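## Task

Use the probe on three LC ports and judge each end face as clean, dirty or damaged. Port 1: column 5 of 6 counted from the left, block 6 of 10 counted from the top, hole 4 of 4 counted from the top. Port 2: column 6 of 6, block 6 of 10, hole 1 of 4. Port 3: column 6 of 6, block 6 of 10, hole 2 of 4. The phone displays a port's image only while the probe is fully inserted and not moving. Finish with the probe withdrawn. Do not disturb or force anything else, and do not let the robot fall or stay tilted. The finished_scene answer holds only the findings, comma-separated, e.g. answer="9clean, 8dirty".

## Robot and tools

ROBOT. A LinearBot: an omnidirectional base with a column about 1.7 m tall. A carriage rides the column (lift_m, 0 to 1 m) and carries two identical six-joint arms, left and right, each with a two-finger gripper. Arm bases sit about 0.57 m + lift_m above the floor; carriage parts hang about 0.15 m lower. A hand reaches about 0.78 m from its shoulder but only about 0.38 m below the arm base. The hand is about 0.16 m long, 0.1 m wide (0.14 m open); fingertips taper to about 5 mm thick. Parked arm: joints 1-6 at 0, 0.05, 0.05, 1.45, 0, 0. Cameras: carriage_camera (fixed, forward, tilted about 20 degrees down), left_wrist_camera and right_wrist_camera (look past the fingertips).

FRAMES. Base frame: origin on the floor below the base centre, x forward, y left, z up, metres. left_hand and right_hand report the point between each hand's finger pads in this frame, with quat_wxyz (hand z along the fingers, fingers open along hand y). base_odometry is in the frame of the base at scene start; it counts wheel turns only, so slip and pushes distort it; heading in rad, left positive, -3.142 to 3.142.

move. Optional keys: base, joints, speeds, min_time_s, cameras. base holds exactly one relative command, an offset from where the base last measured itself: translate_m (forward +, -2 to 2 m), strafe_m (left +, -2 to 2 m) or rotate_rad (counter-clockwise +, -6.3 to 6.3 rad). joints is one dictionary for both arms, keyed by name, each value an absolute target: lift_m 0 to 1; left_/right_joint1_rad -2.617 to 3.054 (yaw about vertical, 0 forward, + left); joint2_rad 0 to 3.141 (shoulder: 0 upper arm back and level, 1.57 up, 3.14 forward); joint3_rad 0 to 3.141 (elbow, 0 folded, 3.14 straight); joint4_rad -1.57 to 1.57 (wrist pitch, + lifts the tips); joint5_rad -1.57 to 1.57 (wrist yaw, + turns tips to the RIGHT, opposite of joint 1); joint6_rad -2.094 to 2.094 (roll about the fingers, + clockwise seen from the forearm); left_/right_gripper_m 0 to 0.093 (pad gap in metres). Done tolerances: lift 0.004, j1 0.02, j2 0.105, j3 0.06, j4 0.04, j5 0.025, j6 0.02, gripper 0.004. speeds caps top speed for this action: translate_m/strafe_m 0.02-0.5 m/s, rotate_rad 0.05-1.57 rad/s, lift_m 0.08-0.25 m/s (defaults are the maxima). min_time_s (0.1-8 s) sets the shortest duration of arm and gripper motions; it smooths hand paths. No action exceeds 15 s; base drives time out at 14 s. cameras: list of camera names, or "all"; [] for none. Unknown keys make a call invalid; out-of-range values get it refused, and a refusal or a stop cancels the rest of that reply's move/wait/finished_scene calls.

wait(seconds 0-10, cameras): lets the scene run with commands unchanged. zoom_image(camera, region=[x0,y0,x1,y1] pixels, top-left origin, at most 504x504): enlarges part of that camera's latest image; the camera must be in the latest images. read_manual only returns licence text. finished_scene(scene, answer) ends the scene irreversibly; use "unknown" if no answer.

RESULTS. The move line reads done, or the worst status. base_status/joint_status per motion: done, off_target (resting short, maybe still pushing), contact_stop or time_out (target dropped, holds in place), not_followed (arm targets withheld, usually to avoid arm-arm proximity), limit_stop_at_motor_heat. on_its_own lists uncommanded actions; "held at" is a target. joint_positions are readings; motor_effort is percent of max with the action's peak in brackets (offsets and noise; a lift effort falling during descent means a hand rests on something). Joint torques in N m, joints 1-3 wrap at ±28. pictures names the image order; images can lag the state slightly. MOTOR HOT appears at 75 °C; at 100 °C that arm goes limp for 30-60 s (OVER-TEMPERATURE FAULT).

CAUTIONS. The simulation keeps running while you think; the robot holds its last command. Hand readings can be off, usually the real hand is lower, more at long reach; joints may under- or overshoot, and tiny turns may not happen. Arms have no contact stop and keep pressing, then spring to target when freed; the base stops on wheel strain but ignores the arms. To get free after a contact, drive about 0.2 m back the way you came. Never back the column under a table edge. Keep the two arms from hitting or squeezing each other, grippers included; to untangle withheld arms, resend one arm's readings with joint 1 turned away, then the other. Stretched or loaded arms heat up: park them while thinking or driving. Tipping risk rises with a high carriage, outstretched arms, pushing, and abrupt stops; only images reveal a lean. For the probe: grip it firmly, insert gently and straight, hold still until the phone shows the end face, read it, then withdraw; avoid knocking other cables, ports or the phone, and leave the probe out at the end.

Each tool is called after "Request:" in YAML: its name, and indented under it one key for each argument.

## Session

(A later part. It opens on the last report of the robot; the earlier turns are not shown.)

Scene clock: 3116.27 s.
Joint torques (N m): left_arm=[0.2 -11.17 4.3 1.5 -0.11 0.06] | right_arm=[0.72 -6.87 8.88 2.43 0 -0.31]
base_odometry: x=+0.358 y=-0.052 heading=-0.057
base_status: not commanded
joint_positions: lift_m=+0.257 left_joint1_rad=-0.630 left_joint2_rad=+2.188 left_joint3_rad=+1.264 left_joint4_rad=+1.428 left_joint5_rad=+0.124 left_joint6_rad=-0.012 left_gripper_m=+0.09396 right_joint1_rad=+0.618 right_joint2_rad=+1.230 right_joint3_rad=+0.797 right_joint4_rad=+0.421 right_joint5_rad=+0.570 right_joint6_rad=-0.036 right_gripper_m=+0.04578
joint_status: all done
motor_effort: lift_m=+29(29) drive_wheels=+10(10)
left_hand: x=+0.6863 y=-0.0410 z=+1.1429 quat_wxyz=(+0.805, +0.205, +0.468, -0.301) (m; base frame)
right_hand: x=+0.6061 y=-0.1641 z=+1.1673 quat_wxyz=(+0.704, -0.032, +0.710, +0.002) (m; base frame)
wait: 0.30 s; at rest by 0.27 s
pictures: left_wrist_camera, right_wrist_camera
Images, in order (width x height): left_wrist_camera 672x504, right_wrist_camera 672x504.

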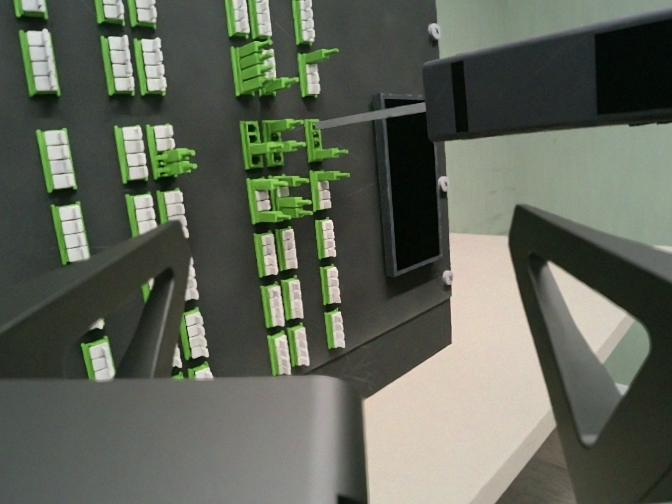

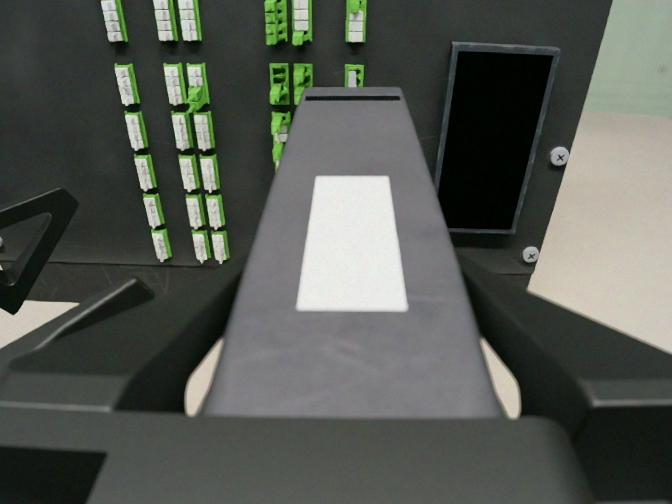

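Request:
move:
  base: {"translate_m": 0.0018}
  joints: {"right_joint1_rad": 0.6285}
  min_time_s: 0.6
  speeds: {"translate_m": 0.02}
  cameras: []

Request:
wait:
  seconds: 0.4
  cameras: ["left_wrist_camera","right_wrist_camera"]

Request:
zoom_image:
  camera: "right_wrist_camera"
  region: [342, 56, 366, 80]

Request:
zoom_image:
  camera: "left_wrist_camera"
  region: [300, 100, 340, 130]

Scene clock: 3126.23 s.
Joint torques (N m): left_arm=[0.17 -11.26 4.48 1.49 -0.11 0.09] | right_arm=[1.09 -7.05 8.83 2.46 0.03 -0.28]
move: done
base_odometry: x=+0.359 y=-0.053 heading=-0.058
base_status: done
joint_positions: lift_m=+0.257 left_joint1_rad=-0.630 left_joint2_rad=+2.188 left_joint3_rad=+1.264 left_joint4_rad=+1.427 left_joint5_rad=+0.124 left_joint6_rad=-0.012 left_gripper_m=+0.09396 right_joint1_rad=+0.619 right_joint2_rad=+1.230 right_joint3_rad=+0.797 right_joint4_rad=+0.421 right_joint5_rad=+0.570 right_joint6_rad=-0.036 right_gripper_m=+0.04578
joint_status: all done
motor_effort: lift_m=+29(29) drive_wheels=+12(15)
left_hand: x=+0.6863 y=-0.0411 z=+1.1428 quat_wxyz=(+0.805, +0.205, +0.468, -0.301) (m; base frame)
right_hand: x=+0.6060 y=-0.1638 z=+1.1674 quat_wxyz=(+0.704, -0.032, +0.710, +0.003) (m; base frame)
pictures: none
No camera images: "cameras" was empty.

Scene clock: 3126.63 s.
Joint torques (N m): left_arm=[0.14 -11.25 4.3 1.49 -0.11 0.06] | right_arm=[1.13 -6.9 8.79 2.41 0 -0.3]
base_odometry: x=+0.359 y=-0.053 heading=-0.058
base_status: done
joint_positions: lift_m=+0.257 left_joint1_rad=-0.630 left_joint2_rad=+2.188 left_joint3_rad=+1.264 left_joint4_rad=+1.427 left_joint5_rad=+0.124 left_joint6_rad=-0.012 left_gripper_m=+0.09396 right_joint1_rad=+0.619 right_joint2_rad=+1.230 right_joint3_rad=+0.797 right_joint4_rad=+0.421 right_joint5_rad=+0.570 right_joint6_rad=-0.036 right_gripper_m=+0.04578
joint_status: all done
motor_effort: lift_m=+29(29) drive_wheels=+12(15)
left_hand: x=+0.6863 y=-0.0411 z=+1.1428 quat_wxyz=(+0.805, +0.205, +0.468, -0.301) (m; base frame)
right_hand: x=+0.6060 y=-0.1638 z=+1.1674 quat_wxyz=(+0.704, -0.032, +0.710, +0.003) (m; base frame)
wait: 0.40 s; at rest by 0.27 s
pictures: left_wrist_camera, right_wrist_camera
Images, in order (width x height): left_wrist_camera 672x504, right_wrist_camera 672x504.

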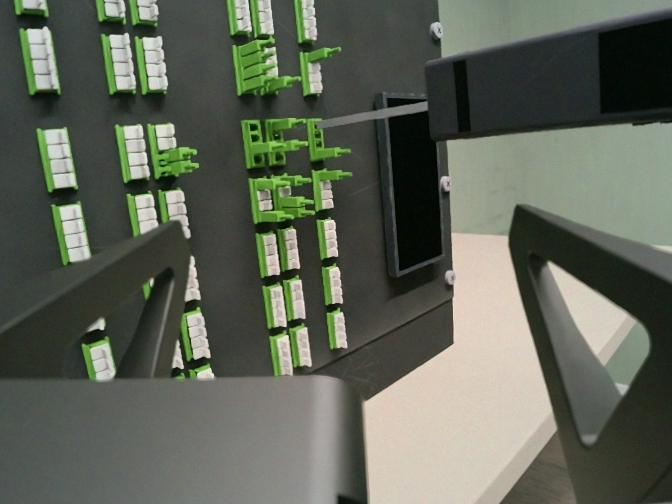

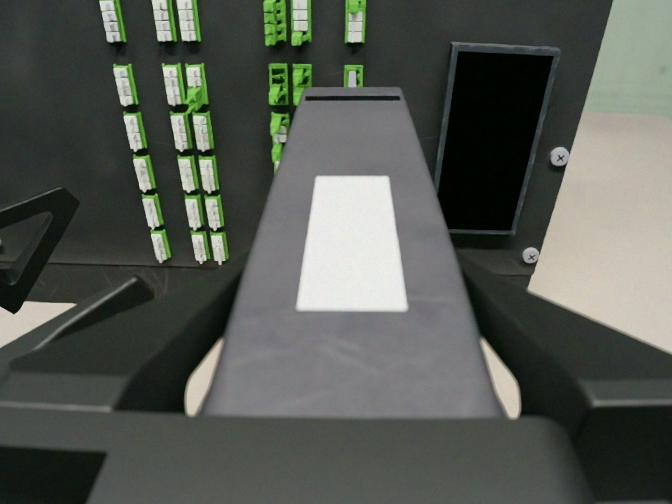

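Scaled by 21.000 from the camera's 672x504 image, which has a finer 960x720 frame.

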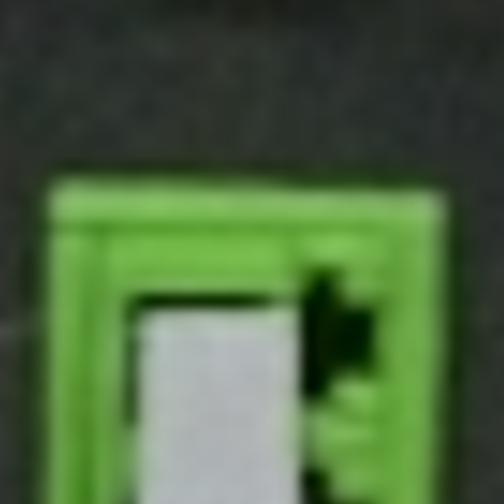

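Scaled by 12.600 from the camera's 672x504 image, which has a finer 960x720 frame.

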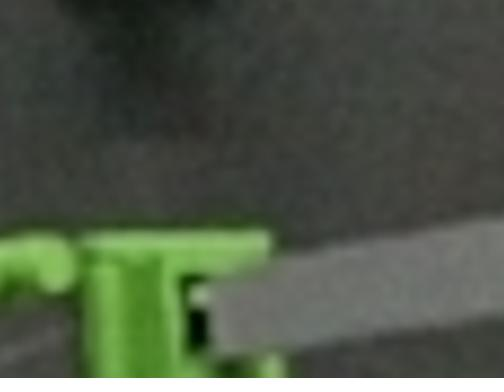

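Request:
move:
  joints: {"right_joint1_rad": 0.631}
  min_time_s: 0.8
  cameras: []

Request:
wait:
  seconds: 0.3
  cameras: ["left_wrist_camera","right_wrist_camera"]

Request:
zoom_image:
  camera: "right_wrist_camera"
  region: [342, 56, 366, 80]

Request:
zoom_image:
  camera: "left_wrist_camera"
  region: [300, 100, 340, 130]

Scene clock: 3134.80 s.
Joint torques (N m): left_arm=[0.09 -11.23 4.44 1.51 -0.11 0.11] | right_arm=[0.8 -6.97 8.7 2.42 0.05 -0.3]
move: done
base_odometry: x=+0.359 y=-0.053 heading=-0.058
base_status: not commanded
joint_positions: lift_m=+0.257 left_joint1_rad=-0.630 left_joint2_rad=+2.188 left_joint3_rad=+1.264 left_joint4_rad=+1.427 left_joint5_rad=+0.124 left_joint6_rad=-0.012 left_gripper_m=+0.09396 right_joint1_rad=+0.623 right_joint2_rad=+1.230 right_joint3_rad=+0.797 right_joint4_rad=+0.421 right_joint5_rad=+0.570 right_joint6_rad=-0.036 right_gripper_m=+0.04578
joint_status: all done
motor_effort: lift_m=+29(29) drive_wheels=+12(12)
left_hand: x=+0.6863 y=-0.0411 z=+1.1428 quat_wxyz=(+0.805, +0.205, +0.468, -0.301) (m; base frame)
right_hand: x=+0.6053 y=-0.1622 z=+1.1674 quat_wxyz=(+0.704, -0.034, +0.710, +0.004) (m; base frame)
pictures: none
No camera images: "cameras" was empty.

Scene clock: 3135.10 s.
Joint torques (N m): left_arm=[-0.05 -11.29 4.45 1.55 -0.12 0.12] | right_arm=[0.83 -6.95 8.81 2.42 0.03 -0.34]
base_odometry: x=+0.359 y=-0.053 heading=-0.058
base_status: not commanded
joint_positions: lift_m=+0.257 left_joint1_rad=-0.630 left_joint2_rad=+2.188 left_joint3_rad=+1.264 left_joint4_rad=+1.427 left_joint5_rad=+0.124 left_joint6_rad=-0.012 left_gripper_m=+0.09396 right_joint1_rad=+0.623 right_joint2_rad=+1.230 right_joint3_rad=+0.797 right_joint4_rad=+0.421 right_joint5_rad=+0.570 right_joint6_rad=-0.036 right_gripper_m=+0.04578
joint_status: all done
motor_effort: lift_m=+29(29) drive_wheels=+12(12)
left_hand: x=+0.6863 y=-0.0411 z=+1.1428 quat_wxyz=(+0.805, +0.205, +0.468, -0.301) (m; base frame)
right_hand: x=+0.6053 y=-0.1622 z=+1.1674 quat_wxyz=(+0.704, -0.034, +0.710, +0.004) (m; base frame)
wait: 0.30 s; at rest by 0.27 s
pictures: left_wrist_camera, right_wrist_camera
Images, in order (width x height): left_wrist_camera 672x504, right_wrist_camera 672x504.

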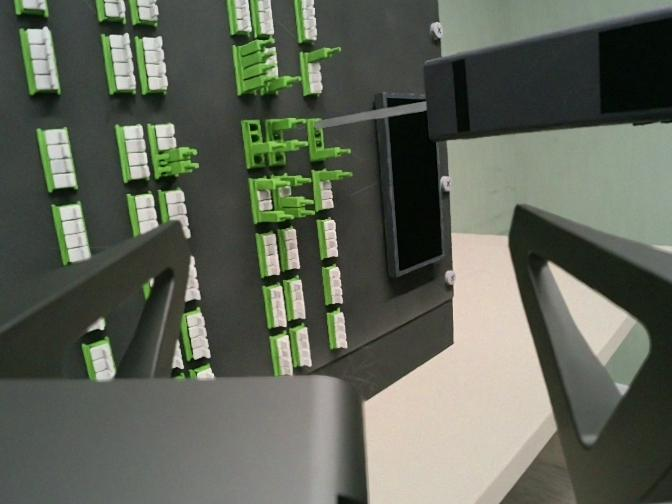

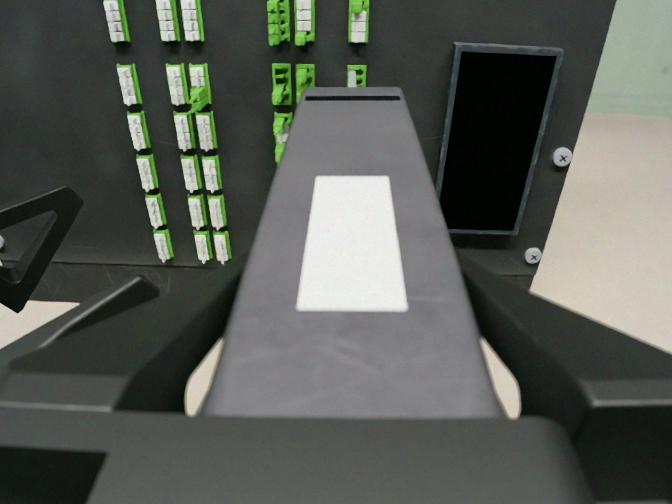

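Scaled by 21.000 from the camera's 672x504 image, which has a finer 960x720 frame.

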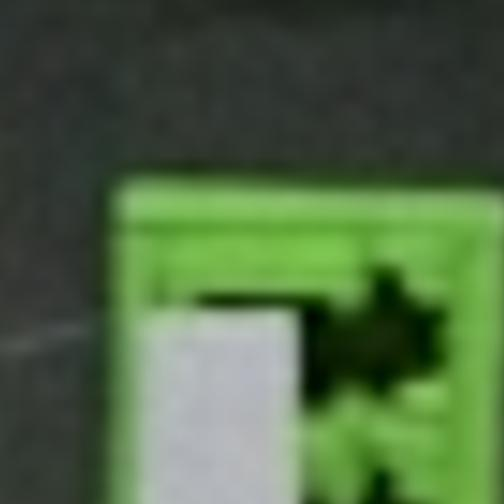

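Scaled by 12.600 from the camera's 672x504 image, which has a finer 960x720 frame.

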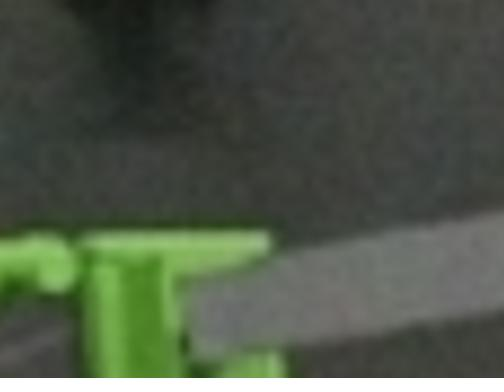

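Request:
move:
  base: {"translate_m": 0.0016}
  speeds: {"translate_m": 0.02}
  cameras: []

Request:
wait:
  seconds: 0.4
  cameras: ["left_wrist_camera","right_wrist_camera"]

Request:
zoom_image:
  camera: "right_wrist_camera"
  region: [342, 56, 366, 80]

Request:
zoom_image:
  camera: "left_wrist_camera"
  region: [300, 100, 340, 130]

Scene clock: 3144.47 s.
Joint torques (N m): left_arm=[0.09 -11.29 4.45 1.53 -0.15 0.07] | right_arm=[0.69 -6.91 8.83 2.43 0.05 -0.31]
move: done
base_odometry: x=+0.361 y=-0.053 heading=-0.059
base_status: done
joint_positions: lift_m=+0.257 left_joint1_rad=-0.630 left_joint2_rad=+2.188 left_joint3_rad=+1.264 left_joint4_rad=+1.427 left_joint5_rad=+0.124 left_joint6_rad=-0.012 left_gripper_m=+0.09396 right_joint1_rad=+0.625 right_joint2_rad=+1.230 right_joint3_rad=+0.797 right_joint4_rad=+0.422 right_joint5_rad=+0.570 right_joint6_rad=-0.036 right_gripper_m=+0.04578
joint_status: not commanded
motor_effort: lift_m=+29(29) drive_wheels=+13(17)
left_hand: x=+0.6864 y=-0.0411 z=+1.1427 quat_wxyz=(+0.805, +0.205, +0.468, -0.301) (m; base frame)
right_hand: x=+0.6050 y=-0.1615 z=+1.1675 quat_wxyz=(+0.704, -0.035, +0.710, +0.005) (m; base frame)
pictures: none
No camera images: "cameras" was empty.

Scene clock: 3144.87 s.
Joint torques (N m): left_arm=[0.1 -11.28 4.46 1.5 -0.11 0.04] | right_arm=[0.87 -6.9 8.76 2.41 0.01 -0.3]
base_odometry: x=+0.361 y=-0.053 heading=-0.059
base_status: done
joint_positions: lift_m=+0.257 left_joint1_rad=-0.630 left_joint2_rad=+2.188 left_joint3_rad=+1.264 left_joint4_rad=+1.427 left_joint5_rad=+0.124 left_joint6_rad=-0.012 left_gripper_m=+0.09396 right_joint1_rad=+0.625 right_joint2_rad=+1.230 right_joint3_rad=+0.797 right_joint4_rad=+0.422 right_joint5_rad=+0.570 right_joint6_rad=-0.036 right_gripper_m=+0.04578
joint_status: not commanded
motor_effort: lift_m=+29(29) drive_wheels=+13(17)
left_hand: x=+0.6864 y=-0.0411 z=+1.1427 quat_wxyz=(+0.805, +0.205, +0.468, -0.301) (m; base frame)
right_hand: x=+0.6050 y=-0.1615 z=+1.1675 quat_wxyz=(+0.704, -0.035, +0.710, +0.005) (m; base frame)
wait: 0.40 s; at rest by 0.27 s
pictures: left_wrist_camera, right_wrist_camera
Images, in order (width x height): left_wrist_camera 672x504, right_wrist_camera 672x504.

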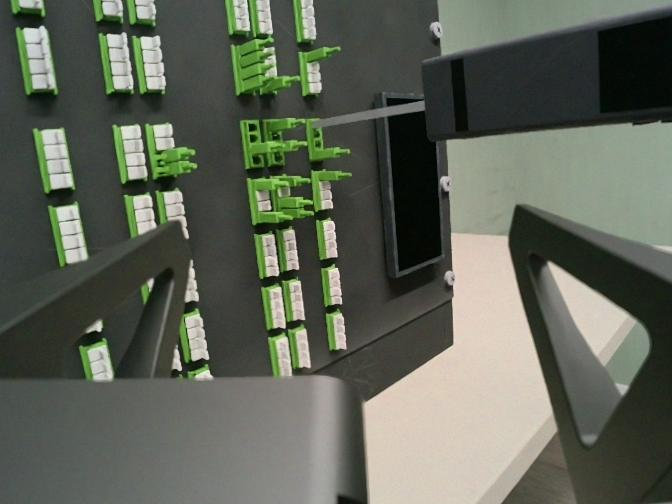

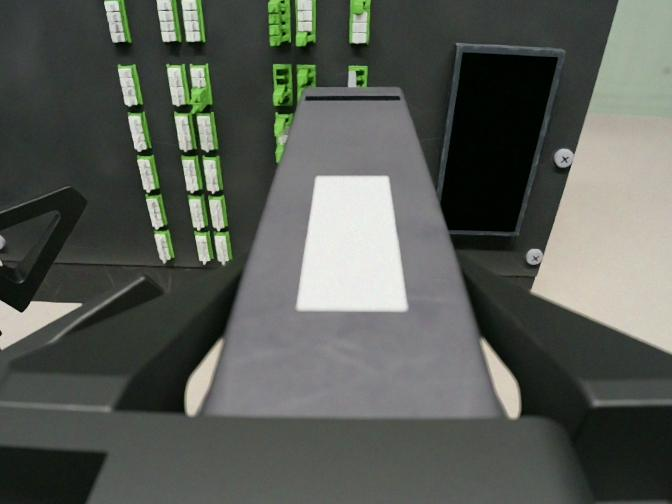

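Scaled by 21.000 from the camera's 672x504 image, which has a finer 960x720 frame.

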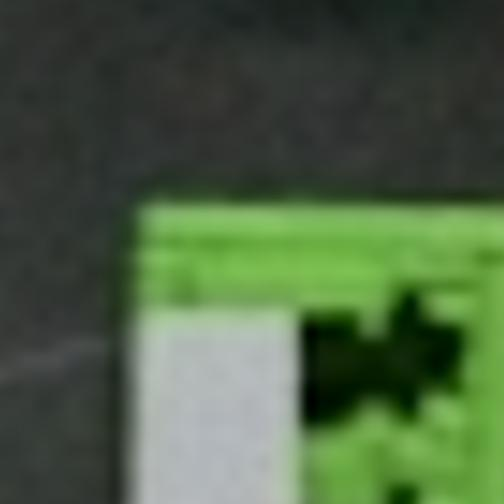

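Scaled by 12.600 from the camera's 672x504 image, which has a finer 960x720 frame.

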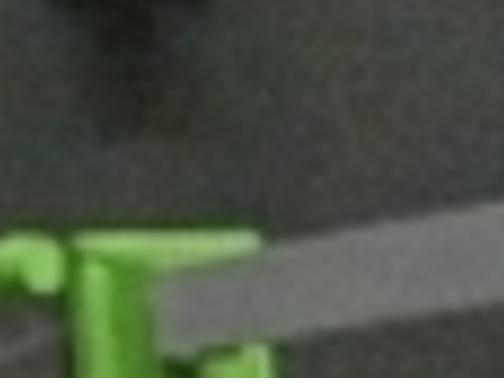

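Request:
move:
  base: {"translate_m": -0.0015}
  joints: {"right_joint1_rad": 0.606}
  min_time_s: 0.8
  speeds: {"translate_m": 0.02}
  cameras: []

Request:
move:
  joints: {"right_joint1_rad": 0.6275}
  min_time_s: 1
  cameras: []

Request:
move:
  base: {"translate_m": 0.001}
  speeds: {"translate_m": 0.02}
  cameras: []

Request:
wait:
  seconds: 0.4
  cameras: ["left_wrist_camera","right_wrist_camera"]

Request:
zoom_image:
  camera: "right_wrist_camera"
  region: [342, 56, 366, 80]

Request:
zoom_image:
  camera: "left_wrist_camera"
  region: [300, 100, 340, 130]

Scene clock: 3156.50 s.
Joint torques (N m): left_arm=[0.23 -11.21 4.49 1.52 -0.11 0.11] | right_arm=[-0.27 -6.74 8.87 2.46 0.04 -0.31]
move: done
base_odometry: x=+0.359 y=-0.053 heading=-0.059
base_status: done
joint_positions: lift_m=+0.257 left_joint1_rad=-0.630 left_joint2_rad=+2.188 left_joint3_rad=+1.264 left_joint4_rad=+1.427 left_joint5_rad=+0.124 left_joint6_rad=-0.012 left_gripper_m=+0.09396 right_joint1_rad=+0.613 right_joint2_rad=+1.230 right_joint3_rad=+0.797 right_joint4_rad=+0.421 right_joint5_rad=+0.570 right_joint6_rad=-0.036 right_gripper_m=+0.04578
joint_status: all done
motor_effort: lift_m=+29(29) drive_wheels=+5(15)
left_hand: x=+0.6863 y=-0.0411 z=+1.1428 quat_wxyz=(+0.805, +0.205, +0.468, -0.301) (m; base frame)
right_hand: x=+0.6070 y=-0.1663 z=+1.1674 quat_wxyz=(+0.704, -0.030, +0.710, +0.000) (m; base frame)
pictures: none
No camera images: "cameras" was empty.

Scene clock: 3157.80 s.
Joint torques (N m): left_arm=[0.08 -11.08 4.37 1.54 -0.07 0.09] | right_arm=[0.85 -6.97 8.91 2.44 0.04 -0.31]
move: done
base_odometry: x=+0.359 y=-0.053 heading=-0.059
base_status: not commanded
joint_positions: lift_m=+0.257 left_joint1_rad=-0.630 left_joint2_rad=+2.188 left_joint3_rad=+1.264 left_joint4_rad=+1.427 left_joint5_rad=+0.124 left_joint6_rad=-0.012 left_gripper_m=+0.09396 right_joint1_rad=+0.620 right_joint2_rad=+1.230 right_joint3_rad=+0.797 right_joint4_rad=+0.421 right_joint5_rad=+0.570 right_joint6_rad=-0.036 right_gripper_m=+0.04578
joint_status: all done
motor_effort: lift_m=+29(29) drive_wheels=+5(5)
left_hand: x=+0.6863 y=-0.0411 z=+1.1428 quat_wxyz=(+0.805, +0.205, +0.468, -0.301) (m; base frame)
right_hand: x=+0.6059 y=-0.1635 z=+1.1674 quat_wxyz=(+0.704, -0.033, +0.710, +0.003) (m; base frame)
pictures: none
No camera images: "cameras" was empty.

Scene clock: 3158.37 s.
Joint torques (N m): left_arm=[0.06 -11.23 4.44 1.46 -0.13 0.09] | right_arm=[0.73 -6.8 9.07 2.42 0.05 -0.3]
move: done
base_odometry: x=+0.360 y=-0.053 heading=-0.060
base_status: done
joint_positions: lift_m=+0.257 left_joint1_rad=-0.630 left_joint2_rad=+2.188 left_joint3_rad=+1.264 left_joint4_rad=+1.427 left_joint5_rad=+0.124 left_joint6_rad=-0.012 left_gripper_m=+0.09396 right_joint1_rad=+0.620 right_joint2_rad=+1.230 right_joint3_rad=+0.797 right_joint4_rad=+0.421 right_joint5_rad=+0.570 right_joint6_rad=-0.036 right_gripper_m=+0.04578
joint_status: not commanded
motor_effort: lift_m=+29(29) drive_wheels=+6(11)
left_hand: x=+0.6864 y=-0.0411 z=+1.1427 quat_wxyz=(+0.805, +0.205, +0.468, -0.301) (m; base frame)
right_hand: x=+0.6059 y=-0.1635 z=+1.1673 quat_wxyz=(+0.704, -0.033, +0.710, +0.003) (m; base frame)
pictures: none
No camera images: "cameras" was empty.

Scene clock: 3158.77 s.
Joint torques (N m): left_arm=[0.17 -11.28 4.31 1.54 -0.11 0.06] | right_arm=[0.77 -6.87 8.79 2.48 0.06 -0.29]
base_odometry: x=+0.360 y=-0.053 heading=-0.060
base_status: done
joint_positions: lift_m=+0.257 left_joint1_rad=-0.630 left_joint2_rad=+2.188 left_joint3_rad=+1.264 left_joint4_rad=+1.427 left_joint5_rad=+0.124 left_joint6_rad=-0.012 left_gripper_m=+0.09396 right_joint1_rad=+0.620 right_joint2_rad=+1.230 right_joint3_rad=+0.797 right_joint4_rad=+0.421 right_joint5_rad=+0.570 right_joint6_rad=-0.036 right_gripper_m=+0.04578
joint_status: not commanded
motor_effort: lift_m=+29(29) drive_wheels=+6(11)
left_hand: x=+0.6864 y=-0.0411 z=+1.1427 quat_wxyz=(+0.805, +0.205, +0.468, -0.301) (m; base frame)
right_hand: x=+0.6059 y=-0.1635 z=+1.1673 quat_wxyz=(+0.704, -0.033, +0.710, +0.003) (m; base frame)
wait: 0.40 s; at rest by 0.27 s
pictures: left_wrist_camera, right_wrist_camera
Images, in order (width x height): left_wrist_camera 672x504, right_wrist_camera 672x504.

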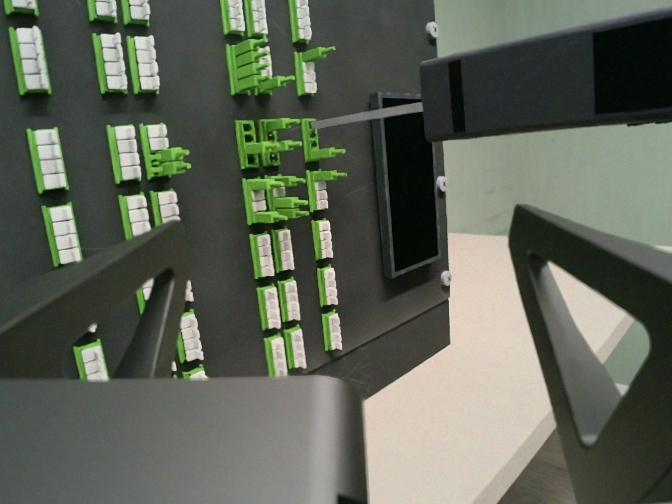

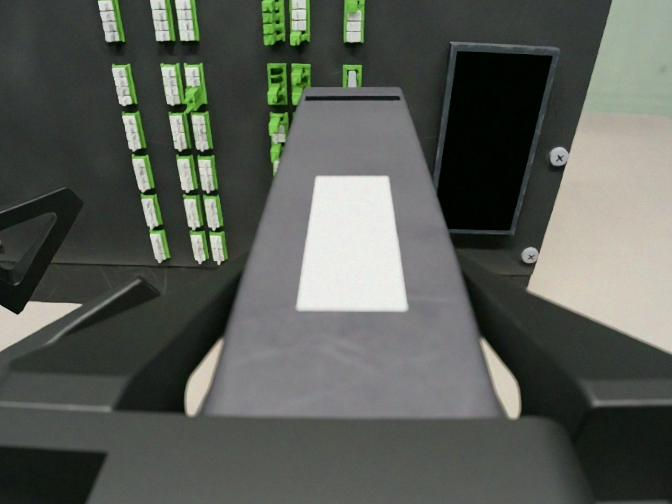

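Scaled by 21.000 from the camera's 672x504 image, which has a finer 960x720 frame.

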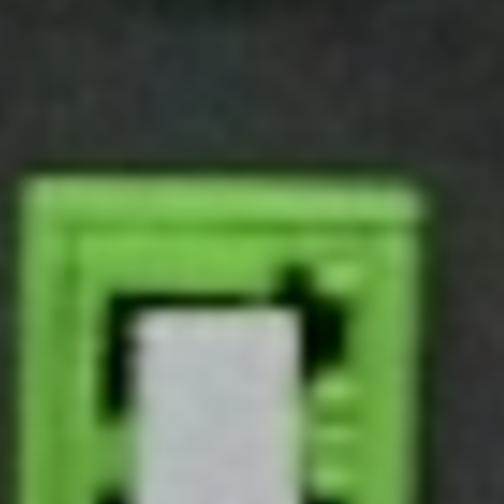

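Scaled by 12.600 from the camera's 672x504 image, which has a finer 960x720 frame.

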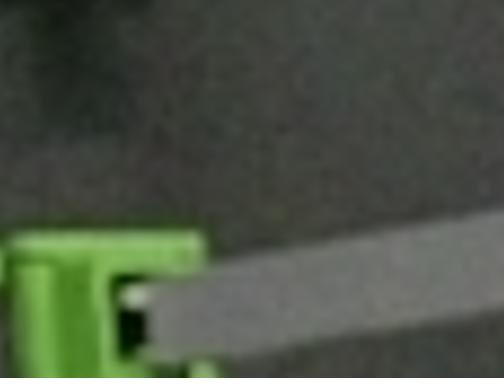

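Request:
move:
  joints: {"right_joint1_rad": 0.6295}
  min_time_s: 0.8
  cameras: []

Request:
wait:
  seconds: 0.3
  cameras: ["left_wrist_camera","right_wrist_camera"]

Request:
zoom_image:
  camera: "right_wrist_camera"
  region: [342, 56, 366, 80]

Request:
zoom_image:
  camera: "left_wrist_camera"
  region: [300, 100, 340, 130]

Scene clock: 3166.00 s.
Joint torques (N m): left_arm=[0.1 -11.22 4.6 1.52 -0.11 0.05] | right_arm=[1.07 -6.99 8.8 2.42 0.06 -0.3]
move: done
base_odometry: x=+0.360 y=-0.053 heading=-0.060
base_status: not commanded
joint_positions: lift_m=+0.257 left_joint1_rad=-0.630 left_joint2_rad=+2.188 left_joint3_rad=+1.264 left_joint4_rad=+1.427 left_joint5_rad=+0.124 left_joint6_rad=-0.012 left_gripper_m=+0.09396 right_joint1_rad=+0.620 right_joint2_rad=+1.230 right_joint3_rad=+0.797 right_joint4_rad=+0.421 right_joint5_rad=+0.570 right_joint6_rad=-0.036 right_gripper_m=+0.04578
joint_status: all done
motor_effort: lift_m=+29(29) drive_wheels=+6(6)
left_hand: x=+0.6864 y=-0.0411 z=+1.1427 quat_wxyz=(+0.805, +0.205, +0.468, -0.301) (m; base frame)
right_hand: x=+0.6059 y=-0.1635 z=+1.1673 quat_wxyz=(+0.704, -0.033, +0.710, +0.003) (m; base frame)
pictures: none
No camera images: "cameras" was empty.

Scene clock: 3166.30 s.
Joint torques (N m): left_arm=[0.13 -11.08 4.4 1.5 -0.1 0.08] | right_arm=[1.1 -6.87 8.7 2.44 0 -0.32]
base_odometry: x=+0.360 y=-0.053 heading=-0.060
base_status: not commanded
joint_positions: lift_m=+0.257 left_joint1_rad=-0.630 left_joint2_rad=+2.188 left_joint3_rad=+1.264 left_joint4_rad=+1.427 left_joint5_rad=+0.124 left_joint6_rad=-0.012 left_gripper_m=+0.09396 right_joint1_rad=+0.620 right_joint2_rad=+1.230 right_joint3_rad=+0.797 right_joint4_rad=+0.421 right_joint5_rad=+0.570 right_joint6_rad=-0.036 right_gripper_m=+0.04578
joint_status: all done
motor_effort: lift_m=+29(29) drive_wheels=+6(6)
left_hand: x=+0.6864 y=-0.0411 z=+1.1427 quat_wxyz=(+0.805, +0.205, +0.468, -0.301) (m; base frame)
right_hand: x=+0.6059 y=-0.1635 z=+1.1673 quat_wxyz=(+0.704, -0.033, +0.710, +0.003) (m; base frame)
wait: 0.30 s; at rest by 0.27 s
pictures: left_wrist_camera, right_wrist_camera
Images, in order (width x height): left_wrist_camera 672x504, right_wrist_camera 672x504.

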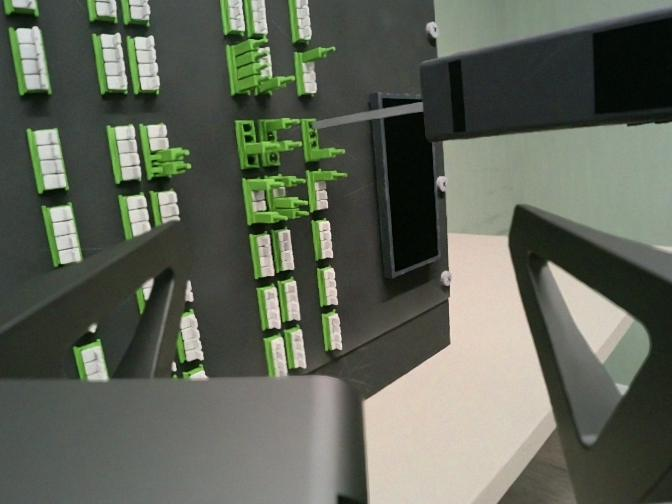

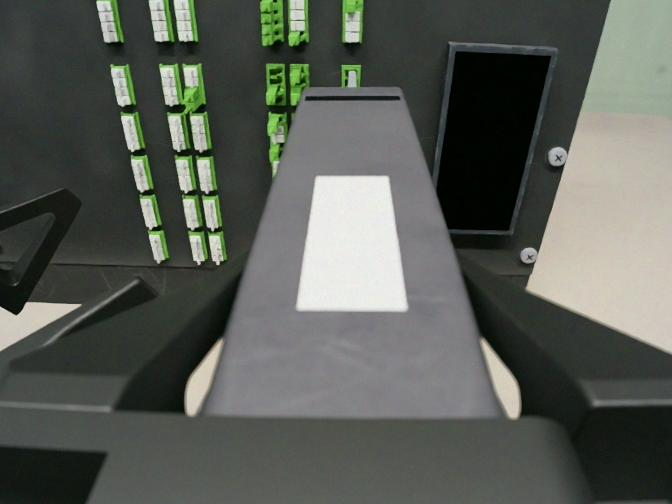

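Scaled by 21.000 from the camera's 672x504 image, which has a finer 960x720 frame.

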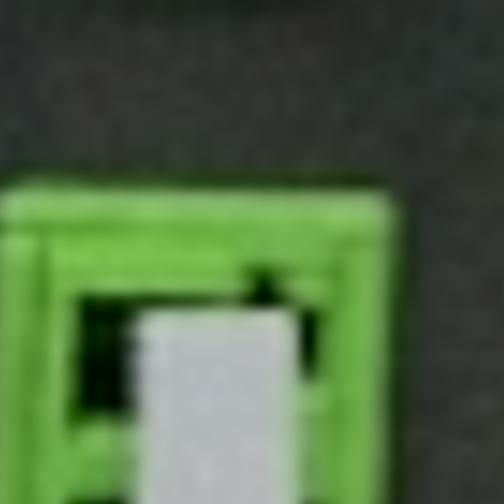

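Scaled by 12.600 from the camera's 672x504 image, which has a finer 960x720 frame.

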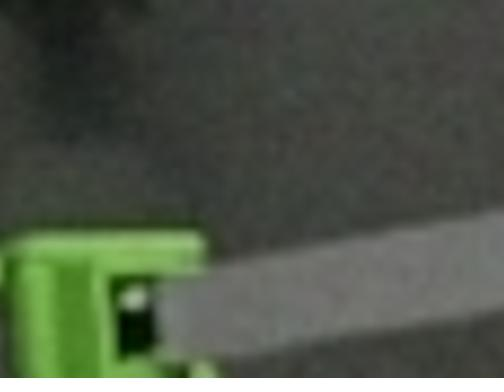

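Request:
move:
  joints: {"right_joint1_rad": 0.6308}
  min_time_s: 0.8
  cameras: []

Request:
wait:
  seconds: 0.3
  cameras: ["left_wrist_camera","right_wrist_camera"]

Request:
zoom_image:
  camera: "right_wrist_camera"
  region: [342, 56, 366, 80]

Request:
zoom_image:
  camera: "left_wrist_camera"
  region: [300, 100, 340, 130]

Scene clock: 3175.53 s.
Joint torques (N m): left_arm=[-0.02 -11.17 4.46 1.58 -0.12 0.02] | right_arm=[0.9 -6.87 8.91 2.41 0.02 -0.3]
move: done
base_odometry: x=+0.360 y=-0.053 heading=-0.060
base_status: not commanded
joint_positions: lift_m=+0.257 left_joint1_rad=-0.630 left_joint2_rad=+2.188 left_joint3_rad=+1.264 left_joint4_rad=+1.427 left_joint5_rad=+0.124 left_joint6_rad=-0.012 left_gripper_m=+0.09396 right_joint1_rad=+0.623 right_joint2_rad=+1.230 right_joint3_rad=+0.797 right_joint4_rad=+0.421 right_joint5_rad=+0.570 right_joint6_rad=-0.036 right_gripper_m=+0.04578
joint_status: all done
motor_effort: lift_m=+29(29) drive_wheels=+6(6)
left_hand: x=+0.6864 y=-0.0411 z=+1.1427 quat_wxyz=(+0.805, +0.205, +0.468, -0.301) (m; base frame)
right_hand: x=+0.6053 y=-0.1622 z=+1.1673 quat_wxyz=(+0.704, -0.034, +0.710, +0.004) (m; base frame)
pictures: none
No camera images: "cameras" was empty.

Scene clock: 3175.83 s.
Joint torques (N m): left_arm=[0.09 -11.15 4.4 1.51 -0.11 0.08] | right_arm=[0.92 -7.16 8.92 2.44 0 -0.28]
base_odometry: x=+0.360 y=-0.053 heading=-0.060
base_status: not commanded
joint_positions: lift_m=+0.257 left_joint1_rad=-0.630 left_joint2_rad=+2.188 left_joint3_rad=+1.264 left_joint4_rad=+1.427 left_joint5_rad=+0.124 left_joint6_rad=-0.012 left_gripper_m=+0.09396 right_joint1_rad=+0.623 right_joint2_rad=+1.230 right_joint3_rad=+0.797 right_joint4_rad=+0.421 right_joint5_rad=+0.570 right_joint6_rad=-0.036 right_gripper_m=+0.04578
joint_status: all done
motor_effort: lift_m=+29(29) drive_wheels=+6(6)
left_hand: x=+0.6864 y=-0.0411 z=+1.1427 quat_wxyz=(+0.805, +0.205, +0.468, -0.301) (m; base frame)
right_hand: x=+0.6053 y=-0.1622 z=+1.1673 quat_wxyz=(+0.704, -0.034, +0.710, +0.004) (m; base frame)
wait: 0.30 s; at rest by 0.27 s
pictures: left_wrist_camera, right_wrist_camera
Images, in order (width x height): left_wrist_camera 672x504, right_wrist_camera 672x504.

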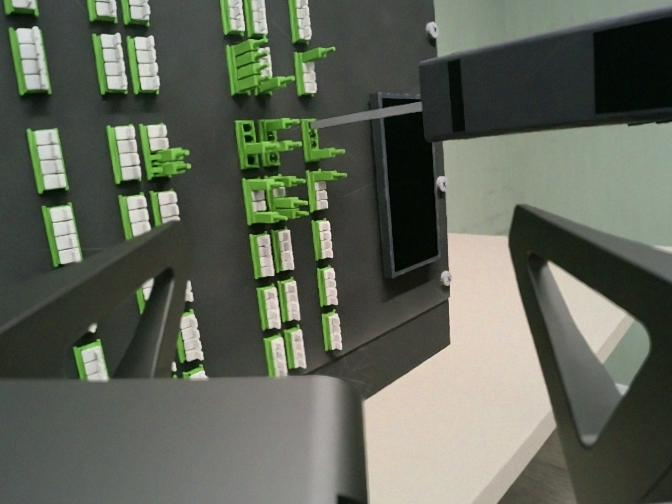

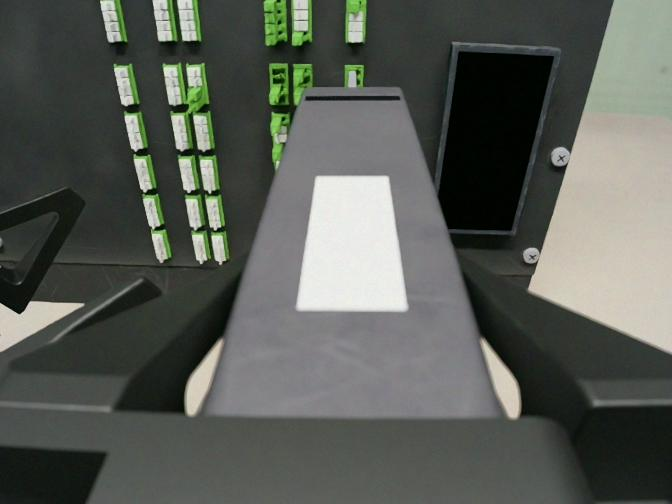

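Scaled by 21.000 from the camera's 672x504 image, which has a finer 960x720 frame.

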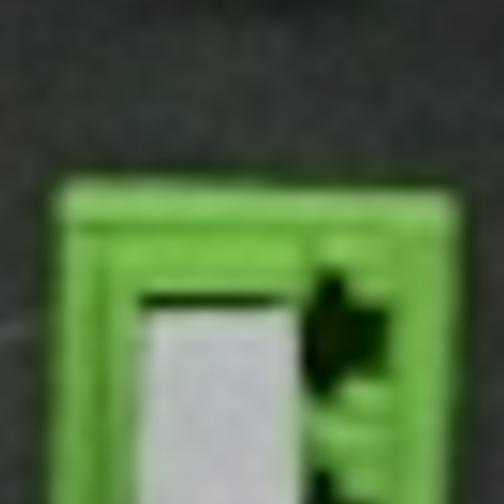

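Scaled by 12.600 from the camera's 672x504 image, which has a finer 960x720 frame.

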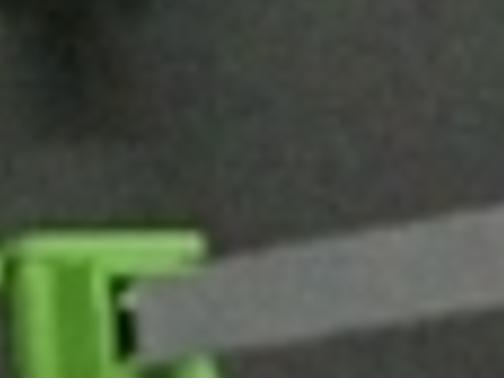

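Request:
move:
  base: {"translate_m": 0.0015}
  speeds: {"translate_m": 0.02}
  cameras: []

Request:
wait:
  seconds: 0.4
  cameras: ["left_wrist_camera","right_wrist_camera"]

Request:
zoom_image:
  camera: "right_wrist_camera"
  region: [342, 56, 366, 80]

Request:
zoom_image:
  camera: "left_wrist_camera"
  region: [300, 100, 340, 130]

Scene clock: 3183.00 s.
Joint torques (N m): left_arm=[0.14 -11.21 4.56 1.56 -0.08 0.09] | right_arm=[0.75 -6.94 8.84 2.41 0.06 -0.32]
move: done
base_odometry: x=+0.361 y=-0.054 heading=-0.061
base_status: done
joint_positions: lift_m=+0.257 left_joint1_rad=-0.630 left_joint2_rad=+2.188 left_joint3_rad=+1.264 left_joint4_rad=+1.427 left_joint5_rad=+0.124 left_joint6_rad=-0.012 left_gripper_m=+0.09396 right_joint1_rad=+0.625 right_joint2_rad=+1.230 right_joint3_rad=+0.797 right_joint4_rad=+0.422 right_joint5_rad=+0.570 right_joint6_rad=-0.036 right_gripper_m=+0.04578
joint_status: not commanded
motor_effort: lift_m=+29(29) drive_wheels=+9(13)
left_hand: x=+0.6864 y=-0.0411 z=+1.1427 quat_wxyz=(+0.805, +0.205, +0.468, -0.301) (m; base frame)
right_hand: x=+0.6051 y=-0.1619 z=+1.1676 quat_wxyz=(+0.704, -0.034, +0.709, +0.004) (m; base frame)
pictures: none
No camera images: "cameras" was empty.

Scene clock: 3183.40 s.
Joint torques (N m): left_arm=[0.14 -11.07 4.44 1.5 -0.11 0.04] | right_arm=[0.75 -6.71 8.88 2.42 0.04 -0.3]
base_odometry: x=+0.361 y=-0.054 heading=-0.061
base_status: done
joint_positions: lift_m=+0.257 left_joint1_rad=-0.630 left_joint2_rad=+2.188 left_joint3_rad=+1.264 left_joint4_rad=+1.427 left_joint5_rad=+0.124 left_joint6_rad=-0.012 left_gripper_m=+0.09396 right_joint1_rad=+0.625 right_joint2_rad=+1.230 right_joint3_rad=+0.797 right_joint4_rad=+0.422 right_joint5_rad=+0.570 right_joint6_rad=-0.036 right_gripper_m=+0.04578
joint_status: not commanded
motor_effort: lift_m=+29(29) drive_wheels=+9(13)
left_hand: x=+0.6864 y=-0.0411 z=+1.1427 quat_wxyz=(+0.805, +0.205, +0.468, -0.301) (m; base frame)
right_hand: x=+0.6051 y=-0.1619 z=+1.1676 quat_wxyz=(+0.704, -0.034, +0.709, +0.004) (m; base frame)
wait: 0.40 s; at rest by 0.27 s
pictures: left_wrist_camera, right_wrist_camera
Images, in order (width x height): left_wrist_camera 672x504, right_wrist_camera 672x504.

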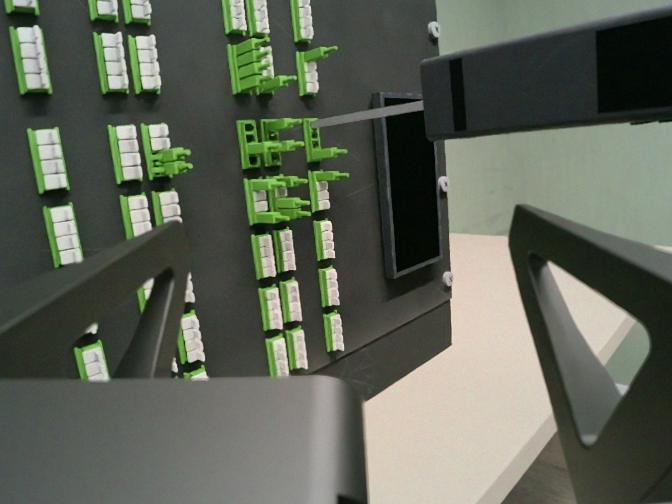

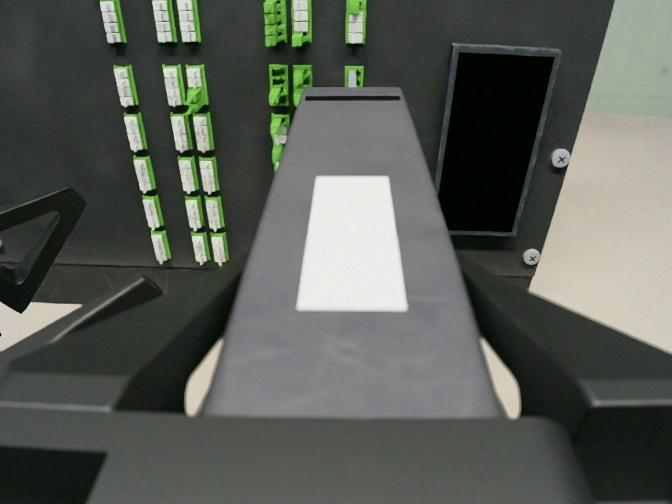

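Scaled by 21.000 from the camera's 672x504 image, which has a finer 960x720 frame.

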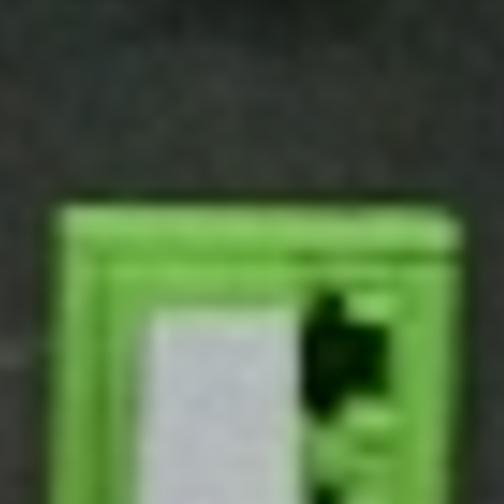

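Scaled by 12.600 from the camera's 672x504 image, which has a finer 960x720 frame.

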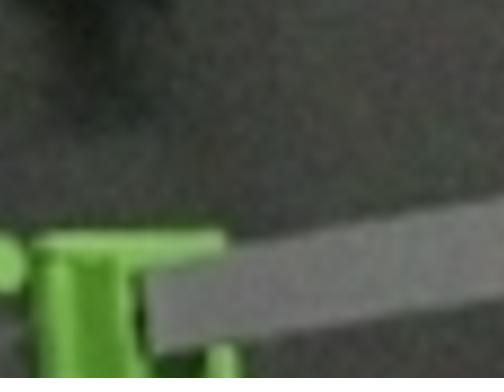

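Request:
move:
  joints: {"lift_m": 0.2566}
  speeds: {"lift_m": 0.08}
  cameras: []

Request:
wait:
  seconds: 0.3
  cameras: ["left_wrist_camera","right_wrist_camera"]

Request:
zoom_image:
  camera: "right_wrist_camera"
  region: [342, 56, 366, 80]

Request:
zoom_image:
  camera: "left_wrist_camera"
  region: [300, 100, 340, 130]

Scene clock: 3193.87 s.
Joint torques (N m): left_arm=[0.18 -11.03 4.59 1.53 -0.11 0.08] | right_arm=[0.75 -6.87 8.75 2.4 0.03 -0.31]
move: done
base_odometry: x=+0.361 y=-0.054 heading=-0.061
base_status: not commanded
joint_positions: lift_m=+0.257 left_joint1_rad=-0.630 left_joint2_rad=+2.188 left_joint3_rad=+1.264 left_joint4_rad=+1.427 left_joint5_rad=+0.124 left_joint6_rad=-0.012 left_gripper_m=+0.09396 right_joint1_rad=+0.625 right_joint2_rad=+1.230 right_joint3_rad=+0.797 right_joint4_rad=+0.422 right_joint5_rad=+0.570 right_joint6_rad=-0.036 right_gripper_m=+0.04578
joint_status: all done
motor_effort: lift_m=+26(26) drive_wheels=+9(9)
left_hand: x=+0.6864 y=-0.0411 z=+1.1427 quat_wxyz=(+0.805, +0.205, +0.468, -0.301) (m; base frame)
right_hand: x=+0.6051 y=-0.1619 z=+1.1675 quat_wxyz=(+0.704, -0.034, +0.709, +0.004) (m; base frame)
pictures: none
No camera images: "cameras" was empty.

Scene clock: 3194.17 s.
Joint torques (N m): left_arm=[0.08 -11.21 4.48 1.53 -0.13 0.06] | right_arm=[0.77 -7.02 8.76 2.42 0.04 -0.28]
base_odometry: x=+0.361 y=-0.054 heading=-0.061
base_status: not commanded
joint_positions: lift_m=+0.257 left_joint1_rad=-0.630 left_joint2_rad=+2.188 left_joint3_rad=+1.264 left_joint4_rad=+1.427 left_joint5_rad=+0.124 left_joint6_rad=-0.012 left_gripper_m=+0.09396 right_joint1_rad=+0.625 right_joint2_rad=+1.230 right_joint3_rad=+0.797 right_joint4_rad=+0.422 right_joint5_rad=+0.570 right_joint6_rad=-0.036 right_gripper_m=+0.04578
joint_status: all done
motor_effort: lift_m=+26(26) drive_wheels=+9(9)
left_hand: x=+0.6864 y=-0.0411 z=+1.1427 quat_wxyz=(+0.805, +0.205, +0.468, -0.301) (m; base frame)
right_hand: x=+0.6051 y=-0.1619 z=+1.1675 quat_wxyz=(+0.704, -0.034, +0.709, +0.004) (m; base frame)
wait: 0.30 s; at rest by 0.27 s
pictures: left_wrist_camera, right_wrist_camera
Images, in order (width x height): left_wrist_camera 672x504, right_wrist_camera 672x504.

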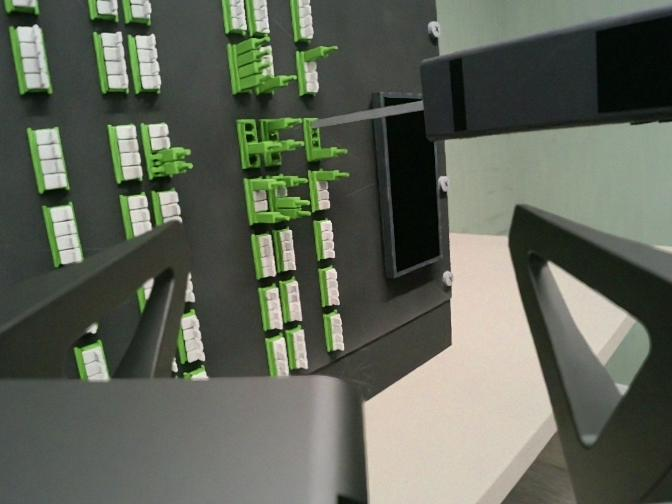

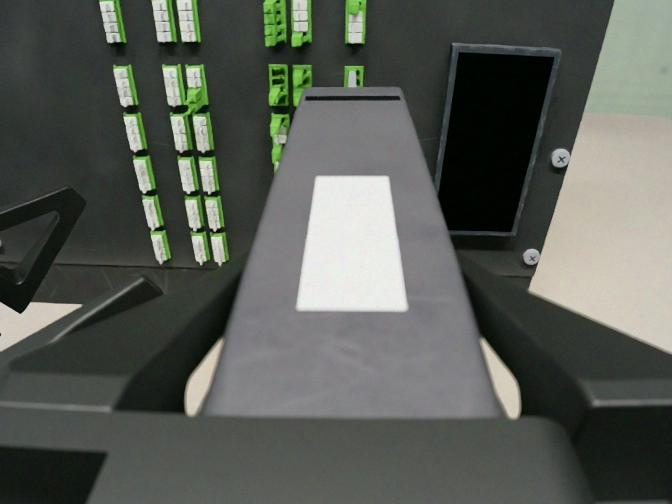

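Scaled by 21.000 from the camera's 672x504 image, which has a finer 960x720 frame.

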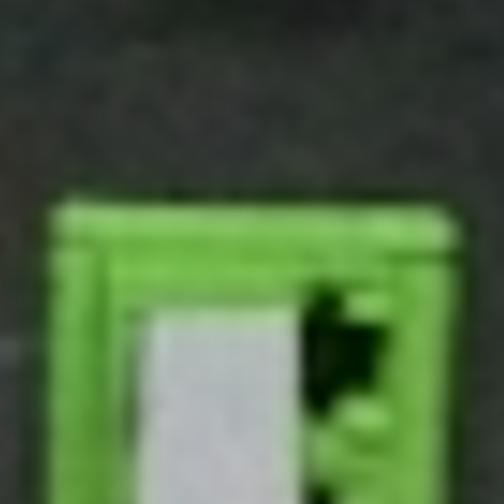

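Scaled by 12.600 from the camera's 672x504 image, which has a finer 960x720 frame.

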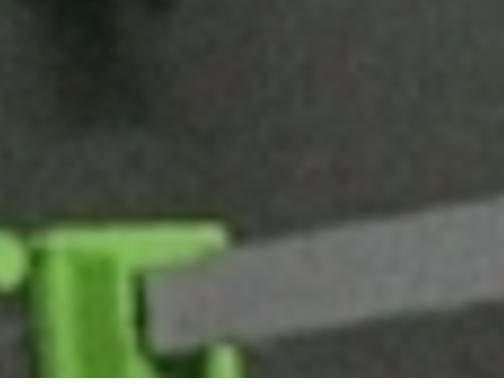

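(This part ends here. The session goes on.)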